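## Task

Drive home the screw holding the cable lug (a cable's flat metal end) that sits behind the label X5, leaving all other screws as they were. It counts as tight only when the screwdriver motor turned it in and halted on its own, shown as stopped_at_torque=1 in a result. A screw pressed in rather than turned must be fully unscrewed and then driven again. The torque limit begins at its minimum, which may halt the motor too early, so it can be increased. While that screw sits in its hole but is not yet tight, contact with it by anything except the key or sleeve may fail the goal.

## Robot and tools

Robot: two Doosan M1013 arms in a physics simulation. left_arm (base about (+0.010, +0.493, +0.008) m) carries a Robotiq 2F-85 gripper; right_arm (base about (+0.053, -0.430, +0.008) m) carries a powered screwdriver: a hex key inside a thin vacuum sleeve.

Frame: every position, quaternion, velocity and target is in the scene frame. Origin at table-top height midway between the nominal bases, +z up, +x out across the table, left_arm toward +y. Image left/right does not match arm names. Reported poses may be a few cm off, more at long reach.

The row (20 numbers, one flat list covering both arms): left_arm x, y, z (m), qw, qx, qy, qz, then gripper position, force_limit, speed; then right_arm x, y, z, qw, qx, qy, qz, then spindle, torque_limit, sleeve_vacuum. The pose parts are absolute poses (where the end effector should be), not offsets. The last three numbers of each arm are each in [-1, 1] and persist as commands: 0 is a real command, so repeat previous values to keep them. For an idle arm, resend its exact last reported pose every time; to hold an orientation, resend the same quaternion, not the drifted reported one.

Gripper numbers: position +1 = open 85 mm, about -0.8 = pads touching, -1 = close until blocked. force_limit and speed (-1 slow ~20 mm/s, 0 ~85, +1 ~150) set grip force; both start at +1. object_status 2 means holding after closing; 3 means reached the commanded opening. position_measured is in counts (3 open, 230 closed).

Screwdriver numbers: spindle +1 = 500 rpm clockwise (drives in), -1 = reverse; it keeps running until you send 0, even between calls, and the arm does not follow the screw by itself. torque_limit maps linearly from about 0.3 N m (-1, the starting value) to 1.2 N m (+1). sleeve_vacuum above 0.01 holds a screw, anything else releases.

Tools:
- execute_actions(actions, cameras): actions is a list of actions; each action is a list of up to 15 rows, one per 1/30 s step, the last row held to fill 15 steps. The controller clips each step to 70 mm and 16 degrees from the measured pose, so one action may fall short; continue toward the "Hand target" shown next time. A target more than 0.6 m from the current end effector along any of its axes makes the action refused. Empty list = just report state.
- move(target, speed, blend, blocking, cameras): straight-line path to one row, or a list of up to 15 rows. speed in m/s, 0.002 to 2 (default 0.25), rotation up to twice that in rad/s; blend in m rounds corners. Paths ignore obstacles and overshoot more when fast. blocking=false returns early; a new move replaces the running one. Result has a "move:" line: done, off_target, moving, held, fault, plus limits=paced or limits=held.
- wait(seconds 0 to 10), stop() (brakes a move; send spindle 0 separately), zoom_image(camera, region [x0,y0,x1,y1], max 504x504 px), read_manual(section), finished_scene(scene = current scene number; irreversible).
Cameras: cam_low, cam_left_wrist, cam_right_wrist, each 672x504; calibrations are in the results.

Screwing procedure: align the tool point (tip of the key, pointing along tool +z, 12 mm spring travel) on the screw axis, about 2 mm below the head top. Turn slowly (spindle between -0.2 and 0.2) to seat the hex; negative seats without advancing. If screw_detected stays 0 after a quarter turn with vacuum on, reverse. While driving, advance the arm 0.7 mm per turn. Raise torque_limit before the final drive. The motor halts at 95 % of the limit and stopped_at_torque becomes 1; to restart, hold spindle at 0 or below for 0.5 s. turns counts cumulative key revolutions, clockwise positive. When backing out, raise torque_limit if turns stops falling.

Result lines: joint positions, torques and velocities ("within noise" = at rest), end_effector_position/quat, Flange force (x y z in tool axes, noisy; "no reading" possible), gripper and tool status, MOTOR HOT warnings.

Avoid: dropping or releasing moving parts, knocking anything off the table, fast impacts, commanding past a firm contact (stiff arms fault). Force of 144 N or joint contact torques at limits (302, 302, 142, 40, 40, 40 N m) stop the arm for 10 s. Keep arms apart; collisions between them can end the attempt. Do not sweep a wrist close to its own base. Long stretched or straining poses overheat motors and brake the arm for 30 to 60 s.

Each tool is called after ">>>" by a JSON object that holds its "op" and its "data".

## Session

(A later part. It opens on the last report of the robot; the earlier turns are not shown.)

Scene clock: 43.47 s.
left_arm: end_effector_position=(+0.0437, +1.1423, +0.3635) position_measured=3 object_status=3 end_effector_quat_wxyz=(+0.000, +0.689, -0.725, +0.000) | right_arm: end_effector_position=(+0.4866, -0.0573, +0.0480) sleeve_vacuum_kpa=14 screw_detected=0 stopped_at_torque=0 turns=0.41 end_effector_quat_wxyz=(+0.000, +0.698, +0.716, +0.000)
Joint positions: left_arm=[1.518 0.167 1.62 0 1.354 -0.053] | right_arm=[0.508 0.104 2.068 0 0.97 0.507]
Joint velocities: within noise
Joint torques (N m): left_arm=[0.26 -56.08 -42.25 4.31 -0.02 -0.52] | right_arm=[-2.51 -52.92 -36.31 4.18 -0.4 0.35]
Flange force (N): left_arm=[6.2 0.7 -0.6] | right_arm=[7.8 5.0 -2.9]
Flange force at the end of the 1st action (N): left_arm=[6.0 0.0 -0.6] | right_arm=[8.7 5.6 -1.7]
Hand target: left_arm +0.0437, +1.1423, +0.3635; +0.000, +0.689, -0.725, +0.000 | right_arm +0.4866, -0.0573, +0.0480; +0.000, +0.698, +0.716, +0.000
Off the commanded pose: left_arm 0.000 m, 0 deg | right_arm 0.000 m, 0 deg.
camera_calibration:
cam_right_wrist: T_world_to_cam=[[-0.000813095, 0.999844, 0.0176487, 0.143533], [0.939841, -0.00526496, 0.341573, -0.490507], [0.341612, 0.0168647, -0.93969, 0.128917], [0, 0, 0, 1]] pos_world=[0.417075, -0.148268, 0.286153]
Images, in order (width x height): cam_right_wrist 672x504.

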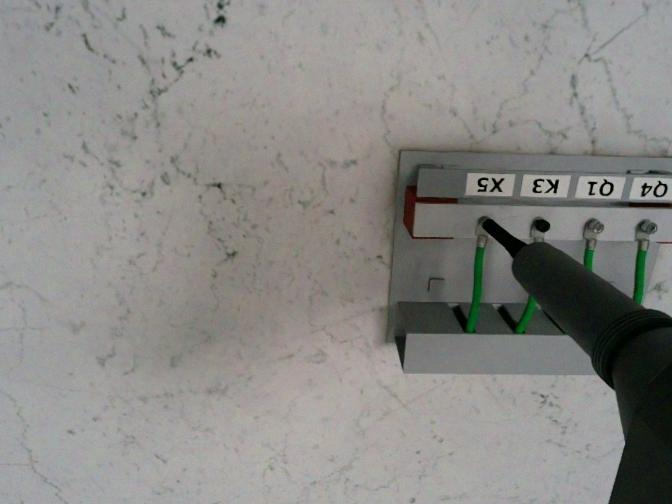

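>>> {"op": "move", "data": {"target": [[0.0437,1.1423,0.3635,0,0.689,-0.725,0,1,1,1,0.4866,-0.0573,0.0525,0,0.698,0.716,0,0,0.3,1],[0.0437,1.1423,0.3635,0,0.689,-0.725,0,1,1,1,0.4875,-0.0561,0.0525,0,0.698,0.716,0,0,0.3,1],[0.0437,1.1423,0.3635,0,0.689,-0.725,0,1,1,1,0.4875,-0.0561,0.0508,0,0.698,0.716,0,0.0,0.3,1]], "cameras": [], "speed": 0.02}}

>>> {"op": "execute_actions", "data": {"actions": [[[0.0437,1.1423,0.3635,0,0.689,-0.725,0,1,1,1,0.4875,-0.0561,0.0502,0,0.698,0.716,0,0.06,0.3,1]],[[0.0437,1.1423,0.3635,0,0.689,-0.725,0,1,1,1,0.4875,-0.0561,0.0497,0,0.698,0.716,0,0.06,0.3,1]],[[0.0437,1.1423,0.3635,0,0.689,-0.725,0,1,1,1,0.4875,-0.0561,0.0492,0,0.698,0.716,0,0,0.3,1]]], "cameras": ["cam_right_wrist"]}}

>>> {"op": "zoom_image", "data": {"camera": "cam_right_wrist", "region": [456, 192, 504, 228]}}

Scene clock: 45.27 s.
left_arm: end_effector_position=(+0.0437, +1.1423, +0.3635) position_measured=3 object_status=3 end_effector_quat_wxyz=(+0.000, +0.689, -0.725, +0.000) | right_arm: end_effector_position=(+0.4876, -0.0561, +0.0509) sleeve_vacuum_kpa=14 screw_detected=0 stopped_at_torque=0 turns=0.41 end_effector_quat_wxyz=(+0.000, +0.698, +0.716, +0.000)
Joint positions: left_arm=[1.518 0.167 1.62 0 1.354 -0.053] | right_arm=[0.51 0.104 2.062 0 0.976 0.508]
Joint velocities: within noise
Joint torques (N m): left_arm=[0.34 -55.75 -42.23 4.34 0.02 -0.5] | right_arm=[-2.56 -55.86 -38.82 4.46 -0.49 0.35]
Flange force (N): left_arm=[6.8 0.8 -0.8] | right_arm=[8.1 5.2 2.0]
Hand target: left_arm +0.0437, +1.1423, +0.3635; +0.000, +0.689, -0.725, +0.000 | right_arm +0.4875, -0.0561, +0.0508; +0.000, +0.698, +0.716, +0.000
Off the commanded pose: left_arm 0.000 m, 0 deg | right_arm 0.000 m, 0 deg.
move: done
No camera images: "cameras" was empty.

Scene clock: 46.97 s.
left_arm: end_effector_position=(+0.0437, +1.1423, +0.3635) position_measured=3 object_status=3 end_effector_quat_wxyz=(+0.000, +0.689, -0.725, +0.000) | right_arm: end_effector_position=(+0.4875, -0.0561, +0.0492) sleeve_vacuum_kpa=14 screw_detected=0 stopped_at_torque=0 turns=0.90 end_effector_quat_wxyz=(+0.000, +0.698, +0.716, +0.000)
Joint positions: left_arm=[1.518 0.167 1.62 0 1.354 -0.053] | right_arm=[0.51 0.105 2.064 0 0.972 0.508]
Joint velocities: within noise
Joint torques (N m): left_arm=[0.17 -55.82 -42.28 4.27 0.01 -0.51] | right_arm=[-2.69 -53.89 -37.05 4.28 -0.58 0.33]
Flange force (N): left_arm=[6.8 1.0 -0.8] | right_arm=[8.4 5.4 -1.1]
Flange force at the end of the 1st action (N): left_arm=[6.2 -0.2 -0.8] | right_arm=[7.8 6.2 2.3]
Flange force at the end of the 2nd action (N): left_arm=[6.4 -0.5 -0.7] | right_arm=[8.1 5.4 -1.0]
Hand target: left_arm +0.0437, +1.1423, +0.3635; +0.000, +0.689, -0.725, +0.000 | right_arm +0.4875, -0.0561, +0.0492; +0.000, +0.698, +0.716, +0.000
Off the commanded pose: left_arm 0.000 m, 0 deg | right_arm 0.000 m, 0 deg.
camera_calibration:
cam_right_wrist: T_world_to_cam=[[-0.000813095, 0.999844, 0.0176487, 0.142313], [0.939841, -0.00526496, 0.341573, -0.491756], [0.341612, 0.0168647, -0.93969, 0.129717], [0, 0, 0, 1]] pos_world=[0.417975, -0.147068, 0.287353]
Images, in order (width x height): cam_right_wrist 672x504.

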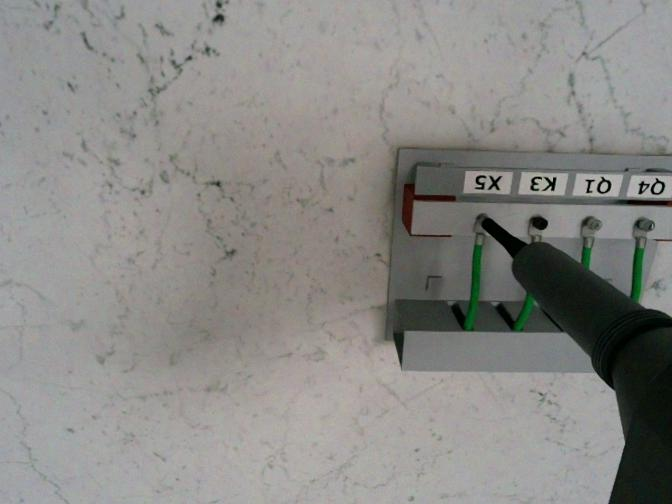

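Scaled by 10.500 from the camera's 672x504 image, which has a finer 960x720 frame.

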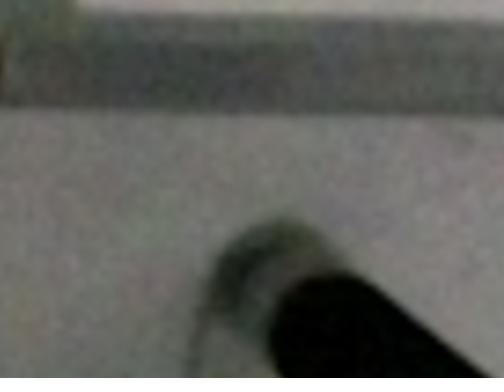

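>>> {"op": "move", "data": {"target": [[0.0437,1.1423,0.3635,0,0.689,-0.725,0,1,1,1,0.4875,-0.0561,0.0525,0,0.698,0.716,0,0,0.3,1],[0.0437,1.1423,0.3635,0,0.689,-0.725,0,1,1,1,0.4873,-0.0566,0.0525,0,0.698,0.716,0,0,0.3,1],[0.0437,1.1423,0.3635,0,0.689,-0.725,0,1,1,1,0.4873,-0.0566,0.0505,0,0.698,0.716,0,0.0,0.3,1]], "cameras": [], "speed": 0.02}}

>>> {"op": "execute_actions", "data": {"actions": [[[0.0437,1.1423,0.3635,0,0.689,-0.725,0,1,1,1,0.4873,-0.0566,0.0499,0,0.698,0.716,0,-0.08,0.3,1]],[[0.0437,1.1423,0.3635,0,0.689,-0.725,0,1,1,1,0.4873,-0.0566,0.0494,0,0.698,0.716,0,-0.08,0.3,1]],[[0.0437,1.1423,0.3635,0,0.689,-0.725,0,1,1,1,0.4873,-0.0566,0.0489,0,0.698,0.716,0,0,0.3,1]]], "cameras": []}}

>>> {"op": "execute_actions", "data": {"actions": [[[0.0437,1.1423,0.3635,0,0.689,-0.725,0,1,1,1,0.4873,-0.0566,0.0487,0,0.698,0.716,0,0.08,0.3,1]],[[0.0437,1.1423,0.3635,0,0.689,-0.725,0,1,1,1,0.4873,-0.0566,0.0485,0,0.698,0.716,0,0,0.3,1]]], "cameras": ["cam_right_wrist"]}}

>>> {"op": "zoom_image", "data": {"camera": "cam_right_wrist", "region": [456, 192, 504, 228]}}

Scene clock: 49.70 s.
left_arm: end_effector_position=(+0.0437, +1.1423, +0.3635) position_measured=3 object_status=3 end_effector_quat_wxyz=(+0.000, +0.689, -0.725, +0.000) | right_arm: end_effector_position=(+0.4873, -0.0566, +0.0506) sleeve_vacuum_kpa=14 screw_detected=0 stopped_at_torque=0 turns=0.90 end_effector_quat_wxyz=(+0.000, +0.698, +0.716, +0.000)
Joint positions: left_arm=[1.518 0.167 1.62 0 1.354 -0.053] | right_arm=[0.509 0.103 2.063 0 0.975 0.508]
Joint velocities: within noise
Joint torques (N m): left_arm=[0.31 -55.89 -42.16 4.32 0.02 -0.5] | right_arm=[-2.51 -55.35 -39.11 4.42 -0.47 0.33]
Flange force (N): left_arm=[6.2 0.1 -0.8] | right_arm=[7.5 4.3 2.2]
Hand target: left_arm +0.0437, +1.1423, +0.3635; +0.000, +0.689, -0.725, +0.000 | right_arm +0.4873, -0.0566, +0.0505; +0.000, +0.698, +0.716, +0.000
Off the commanded pose: left_arm 0.000 m, 0 deg | right_arm 0.000 m, 0 deg.
move: done
No camera images: "cameras" was empty.

Scene clock: 51.40 s.
left_arm: end_effector_position=(+0.0437, +1.1423, +0.3635) position_measured=3 object_status=3 end_effector_quat_wxyz=(+0.000, +0.689, -0.725, +0.000) | right_arm: end_effector_position=(+0.4873, -0.0566, +0.0489) sleeve_vacuum_kpa=16 screw_detected=0 stopped_at_torque=0 turns=0.24 end_effector_quat_wxyz=(+0.000, +0.698, +0.716, +0.000)
Joint positions: left_arm=[1.518 0.167 1.62 0 1.354 -0.053] | right_arm=[0.509 0.105 2.065 0 0.972 0.508]
Joint velocities: within noise
Joint torques (N m): left_arm=[0.31 -55.89 -42.23 4.34 -0.03 -0.5] | right_arm=[-2.76 -55.39 -37.02 4.18 0.16 0.25]
Flange force (N): left_arm=[6.6 0.7 -0.8] | right_arm=[9.7 6.7 1.5]
Flange force at the end of the 1st action (N): left_arm=[6.2 0.7 -1.0] | right_arm=[9.6 7.2 1.3]
Flange force at the end of the 2nd action (N): left_arm=[6.2 0.8 -0.7] | right_arm=[9.2 6.8 0.7]
Hand target: left_arm +0.0437, +1.1423, +0.3635; +0.000, +0.689, -0.725, +0.000 | right_arm +0.4873, -0.0566, +0.0489; +0.000, +0.698, +0.716, +0.000
Off the commanded pose: left_arm 0.000 m, 0 deg | right_arm 0.000 m, 0 deg.
No camera images: "cameras" was empty.

Scene clock: 52.60 s.
left_arm: end_effector_position=(+0.0437, +1.1423, +0.3635) position_measured=3 object_status=3 end_effector_quat_wxyz=(+0.000, +0.689, -0.725, +0.000) | right_arm: end_effector_position=(+0.4873, -0.0566, +0.0485) sleeve_vacuum_kpa=22 screw_detected=0 stopped_at_torque=0 turns=0.57 end_effector_quat_wxyz=(+0.000, +0.698, +0.716, +0.000)
Joint positions: left_arm=[1.518 0.167 1.62 0 1.354 -0.053] | right_arm=[0.509 0.105 2.066 0 0.971 0.508]
Joint velocities: within noise
Joint torques (N m): left_arm=[0.04 -55.9 -42.21 4.32 -0.04 -0.52] | right_arm=[-2.68 -55.63 -37.15 4.14 0.21 0.25]
Flange force (N): left_arm=[6.5 1.2 -1.0] | right_arm=[9.5 6.5 1.6]
Flange force at the end of the 1st action (N): left_arm=[6.3 -0.1 -0.5] | right_arm=[10.1 7.1 2.9]
Hand target: left_arm +0.0437, +1.1423, +0.3635; +0.000, +0.689, -0.725, +0.000 | right_arm +0.4873, -0.0566, +0.0485; +0.000, +0.698, +0.716, +0.000
Off the commanded pose: left_arm 0.000 m, 0 deg | right_arm 0.000 m, 0 deg.
camera_calibration:
cam_right_wrist: T_world_to_cam=[[-0.000813095, 0.999844, 0.0176487, 0.142825], [0.939841, -0.00526496, 0.341573, -0.491332], [0.341612, 0.0168647, -0.93969, 0.129136], [0, 0, 0, 1]] pos_world=[0.417775, -0.147568, 0.286653]
Images, in order (width x height): cam_right_wrist 672x504.

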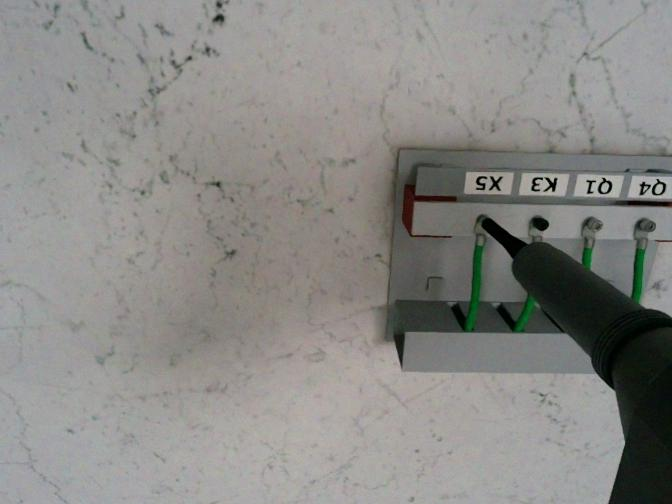

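Scaled by 10.500 from the camera's 672x504 image, which has a finer 960x720 frame.

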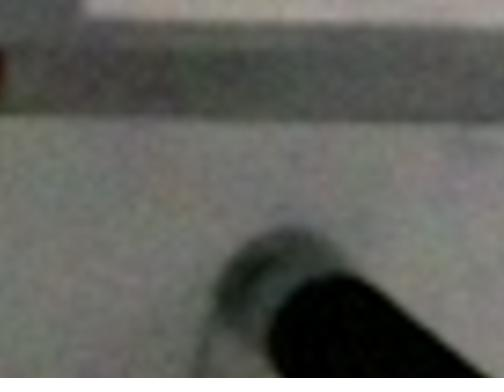

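>>> {"op": "execute_actions", "data": {"actions": [[[0.0437,1.1423,0.3635,0,0.689,-0.725,0,1,1,1,0.4874,-0.0564,0.0481,0,0.698,0.716,0,0,0.3,1]],[[0.0437,1.1423,0.3635,0,0.689,-0.725,0,1,1,1,0.4875,-0.0562,0.0477,0,0.698,0.716,0,0,0.3,1]]], "cameras": []}}

Scene clock: 54.17 s.
left_arm: end_effector_position=(+0.0437, +1.1423, +0.3635) position_measured=3 object_status=3 end_effector_quat_wxyz=(+0.000, +0.689, -0.725, +0.000) | right_arm: end_effector_position=(+0.4875, -0.0562, +0.0477) sleeve_vacuum_kpa=40 screw_detected=1 stopped_at_torque=0 turns=0.57 end_effector_quat_wxyz=(+0.000, +0.698, +0.716, +0.000)
Joint positions: left_arm=[1.518 0.167 1.62 0 1.354 -0.053] | right_arm=[0.509 0.107 2.066 0 0.969 0.508]
Joint velocities: within noise
Joint torques (N m): left_arm=[0.43 -56.1 -42.22 4.29 0 -0.53] | right_arm=[-2.96 -53.99 -36.89 3.98 -0.49 0.4]
Flange force (N): left_arm=[6.0 0.0 -0.7] | right_arm=[8.6 4.7 -1.7]
Flange force at the end of the 1st action (N): left_arm=[6.3 0.4 -0.8] | right_arm=[9.1 5.5 -1.7]
Hand target: left_arm +0.0437, +1.1423, +0.3635; +0.000, +0.689, -0.725, +0.000 | right_arm +0.4875, -0.0562, +0.0477; +0.000, +0.698, +0.716, +0.000
Off the commanded pose: left_arm 0.000 m, 0 deg | right_arm 0.000 m, 0 deg.
No camera images: "cameras" was empty.

>>> {"op": "execute_actions", "data": {"actions": [[[0.0437,1.1423,0.3635,0,0.689,-0.725,0,1,1,1,0.4875,-0.0562,0.0474,0,0.698,0.716,0,0.2,1,1]],[[0.0437,1.1423,0.3635,0,0.689,-0.725,0,1,1,1,0.4875,-0.0562,0.0469,0,0.698,0.716,0,0.2,1,1]],[[0.0437,1.1423,0.3635,0,0.689,-0.725,0,1,1,1,0.4875,-0.0562,0.0464,0,0.698,0.716,0,0.2,1,1]],[[0.0437,1.1423,0.3635,0,0.689,-0.725,0,1,1,1,0.4875,-0.0562,0.0459,0,0.698,0.716,0,0,1,1]]], "cameras": ["cam_right_wrist"]}}

>>> {"op": "zoom_image", "data": {"camera": "cam_right_wrist", "region": [456, 192, 504, 228]}}

Scene clock: 56.77 s.
left_arm: end_effector_position=(+0.0437, +1.1423, +0.3635) position_measured=3 object_status=3 end_effector_quat_wxyz=(+0.000, +0.689, -0.725, +0.000) | right_arm: end_effector_position=(+0.4875, -0.0562, +0.0459) sleeve_vacuum_kpa=40 screw_detected=1 stopped_at_torque=0 turns=3.02 end_effector_quat_wxyz=(+0.000, +0.698, +0.716, +0.000)
Joint positions: left_arm=[1.518 0.167 1.62 0 1.354 -0.053] | right_arm=[0.509 0.109 2.067 0 0.966 0.508]
Joint velocities: within noise
Joint torques (N m): left_arm=[0.09 -55.91 -42.25 4.35 0.04 -0.51] | right_arm=[-3.11 -54.19 -36.78 3.95 -0.47 0.4]
Flange force (N): left_arm=[6.4 0.6 -0.7] | right_arm=[9.0 4.9 -1.3]
Flange force at the end of the 1st action (N): left_arm=[6.6 0.4 -0.7] | right_arm=[8.9 5.1 -0.8]
Flange force at the end of the 2nd action (N): left_arm=[6.6 0.3 -0.7] | right_arm=[8.9 5.3 -0.9]
Flange force at the end of the 3rd action (N): left_arm=[6.2 0.3 -0.7] | right_arm=[9.0 5.5 -0.9]
Hand target: left_arm +0.0437, +1.1423, +0.3635; +0.000, +0.689, -0.725, +0.000 | right_arm +0.4875, -0.0562, +0.0459; +0.000, +0.698, +0.716, +0.000
Off the commanded pose: left_arm 0.000 m, 0 deg | right_arm 0.000 m, 0 deg.
camera_calibration:
cam_right_wrist: T_world_to_cam=[[-0.000813095, 0.999844, 0.0176487, 0.142471], [0.939841, -0.00526496, 0.341573, -0.49063], [0.341612, 0.0168647, -0.93969, 0.126618], [0, 0, 0, 1]] pos_world=[0.417975, -0.147168, 0.284053]
Images, in order (width x height): cam_right_wrist 672x504.

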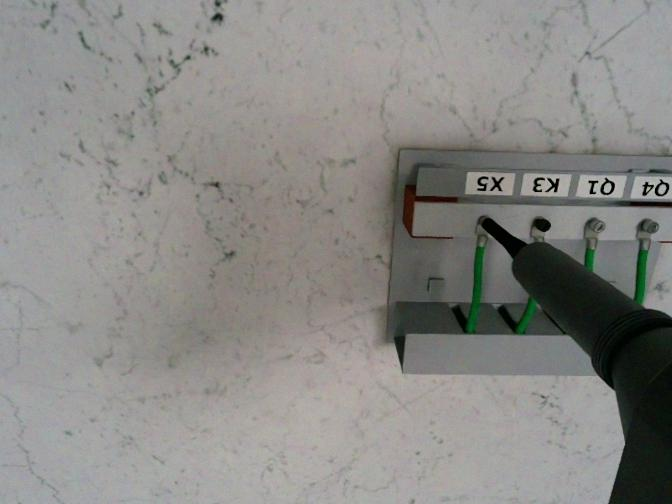

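Scaled by 10.500 from the camera's 672x504 image, which has a finer 960x720 frame.

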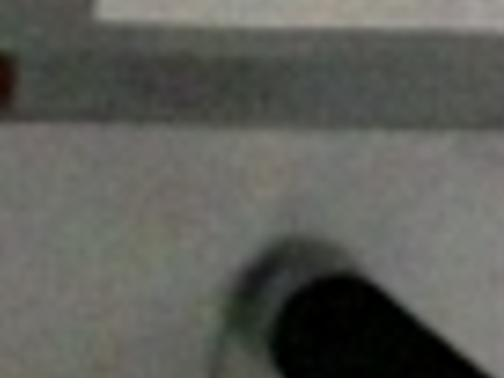

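>>> {"op": "execute_actions", "data": {"actions": [[[0.0437,1.1423,0.3635,0,0.689,-0.725,0,1,1,1,0.4875,-0.0562,0.0454,0,0.698,0.716,0,0.2,1,1]],[[0.0437,1.1423,0.3635,0,0.689,-0.725,0,1,1,1,0.4875,-0.0562,0.0448,0,0.698,0.716,0,0.2,1,1]],[[0.0437,1.1423,0.3635,0,0.689,-0.725,0,1,1,1,0.4875,-0.0562,0.0442,0,0.698,0.716,0,0.2,1,1]],[[0.0437,1.1423,0.3635,0,0.689,-0.725,0,1,1,1,0.4875,-0.0562,0.0436,0,0.698,0.716,0,0.2,1,1]],[[0.0437,1.1423,0.3635,0,0.689,-0.725,0,1,1,1,0.4875,-0.0562,0.0431,0,0.698,0.716,0,0,1,1]]], "cameras": []}}

Scene clock: 59.77 s.
left_arm: end_effector_position=(+0.0437, +1.1423, +0.3635) position_measured=3 object_status=3 end_effector_quat_wxyz=(+0.000, +0.689, -0.725, +0.000) | right_arm: end_effector_position=(+0.4875, -0.0562, +0.0431) sleeve_vacuum_kpa=40 screw_detected=1 stopped_at_torque=1 turns=4.60 end_effector_quat_wxyz=(+0.000, +0.698, +0.716, +0.000)
Joint positions: left_arm=[1.518 0.167 1.62 0 1.354 -0.053] | right_arm=[0.509 0.112 2.07 0 0.96 0.508]
Joint velocities: within noise
Joint torques (N m): left_arm=[0.37 -56.01 -42.27 4.31 0 -0.53] | right_arm=[-3.28 -53.67 -36.34 3.84 -0.52 0.41]
Flange force (N): left_arm=[6.3 -0.3 -0.5] | right_arm=[9.0 4.4 -2.2]
Flange force at the end of the 1st action (N): left_arm=[6.6 0.4 -0.5] | right_arm=[8.9 4.5 -1.5]
Flange force at the end of the 2nd action (N): left_arm=[7.5 1.1 -0.4] | right_arm=[9.1 2.6 -1.5]
Flange force at the end of the 3rd action (N): left_arm=[6.6 1.1 -0.7] | right_arm=[8.9 4.7 -1.6]
Flange force at the end of the 4th action (N): left_arm=[6.1 -0.1 -0.8] | right_arm=[9.1 4.5 -1.9]
Hand target: left_arm +0.0437, +1.1423, +0.3635; +0.000, +0.689, -0.725, +0.000 | right_arm +0.4875, -0.0562, +0.0431; +0.000, +0.698, +0.716, +0.000
Off the commanded pose: left_arm 0.000 m, 0 deg | right_arm 0.000 m, 0 deg.
No camera images: "cameras" was empty.

>>> {"op": "move", "data": {"target": [[0.0437,1.1423,0.3635,0,0.689,-0.725,0,1,1,1,0.4875,-0.0562,0.0433,0,0.698,0.716,0,0,1,0],[0.0437,1.1423,0.3635,0,0.689,-0.725,0,1,1,1,0.4875,-0.0562,0.066,0,0.698,0.716,0,0,1,0]], "cameras": ["cam_right_wrist"], "speed": 0.05}}

>>> {"op": "zoom_image", "data": {"camera": "cam_right_wrist", "region": [456, 192, 504, 228]}}

>>> {"op": "zoom_image", "data": {"camera": "cam_right_wrist", "region": [550, 192, 646, 264]}}

Scene clock: 61.63 s.
left_arm: end_effector_position=(+0.0437, +1.1423, +0.3635) position_measured=3 object_status=3 end_effector_quat_wxyz=(+0.000, +0.689, -0.725, +0.000) | right_arm: end_effector_position=(+0.4875, -0.0562, +0.0660) sleeve_vacuum_kpa=0 screw_detected=0 stopped_at_torque=1 turns=4.60 end_effector_quat_wxyz=(+0.000, +0.698, +0.716, +0.000)
Joint positions: left_arm=[1.518 0.167 1.62 0 1.354 -0.053] | right_arm=[0.509 0.088 2.047 0 1.006 0.508]
Joint velocities: within noise
Joint torques (N m): left_arm=[0.17 -55.61 -42.2 4.33 -0.02 -0.51] | right_arm=[-2.59 -55.2 -39.38 4.51 -0.67 0.33]
Flange force (N): left_arm=[6.7 -0.2 -0.8] | right_arm=[8.7 5.8 1.6]
Hand target: left_arm +0.0437, +1.1423, +0.3635; +0.000, +0.689, -0.725, +0.000 | right_arm +0.4875, -0.0562, +0.0660; +0.000, +0.698, +0.716, +0.000
Off the commanded pose: left_arm 0.000 m, 0 deg | right_arm 0.000 m, 0 deg.
move: done
camera_calibration:
cam_right_wrist: T_world_to_cam=[[-0.000813095, 0.999844, 0.0176487, 0.142117], [0.939841, -0.00526496, 0.341573, -0.497495], [0.341612, 0.0168647, -0.93969, 0.145506], [0, 0, 0, 1]] pos_world=[0.417975, -0.147168, 0.304153]
Images, in order (width x height): cam_right_wrist 672x504.

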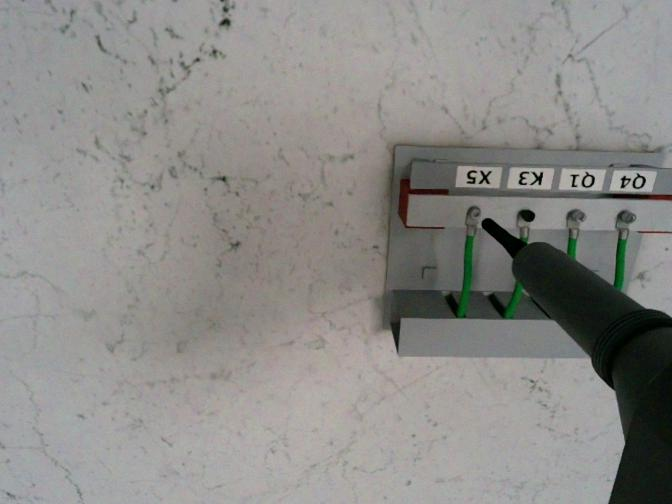

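Scaled by 10.500 from the camera's 672x504 image, which has a finer 960x720 frame.

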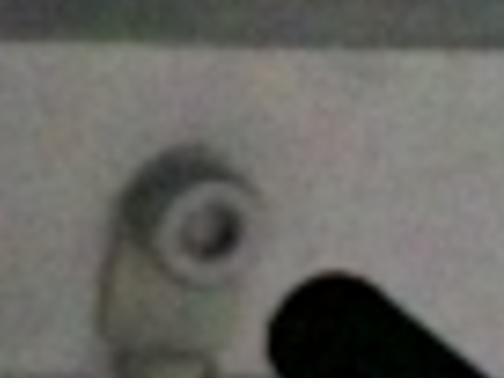

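Scaled by 5.250 from the camera's 672x504 image, which has a finer 960x720 frame.

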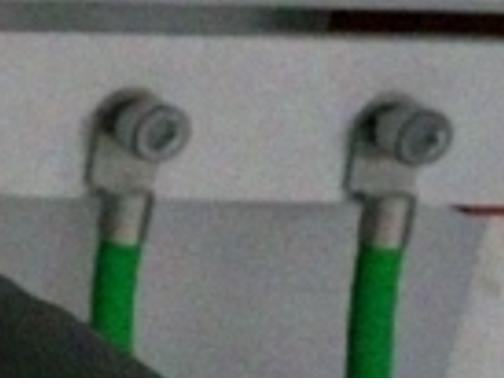

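>>> {"op": "finished_scene", "data": {"scene": 3}}

The scene is finished: the task was done.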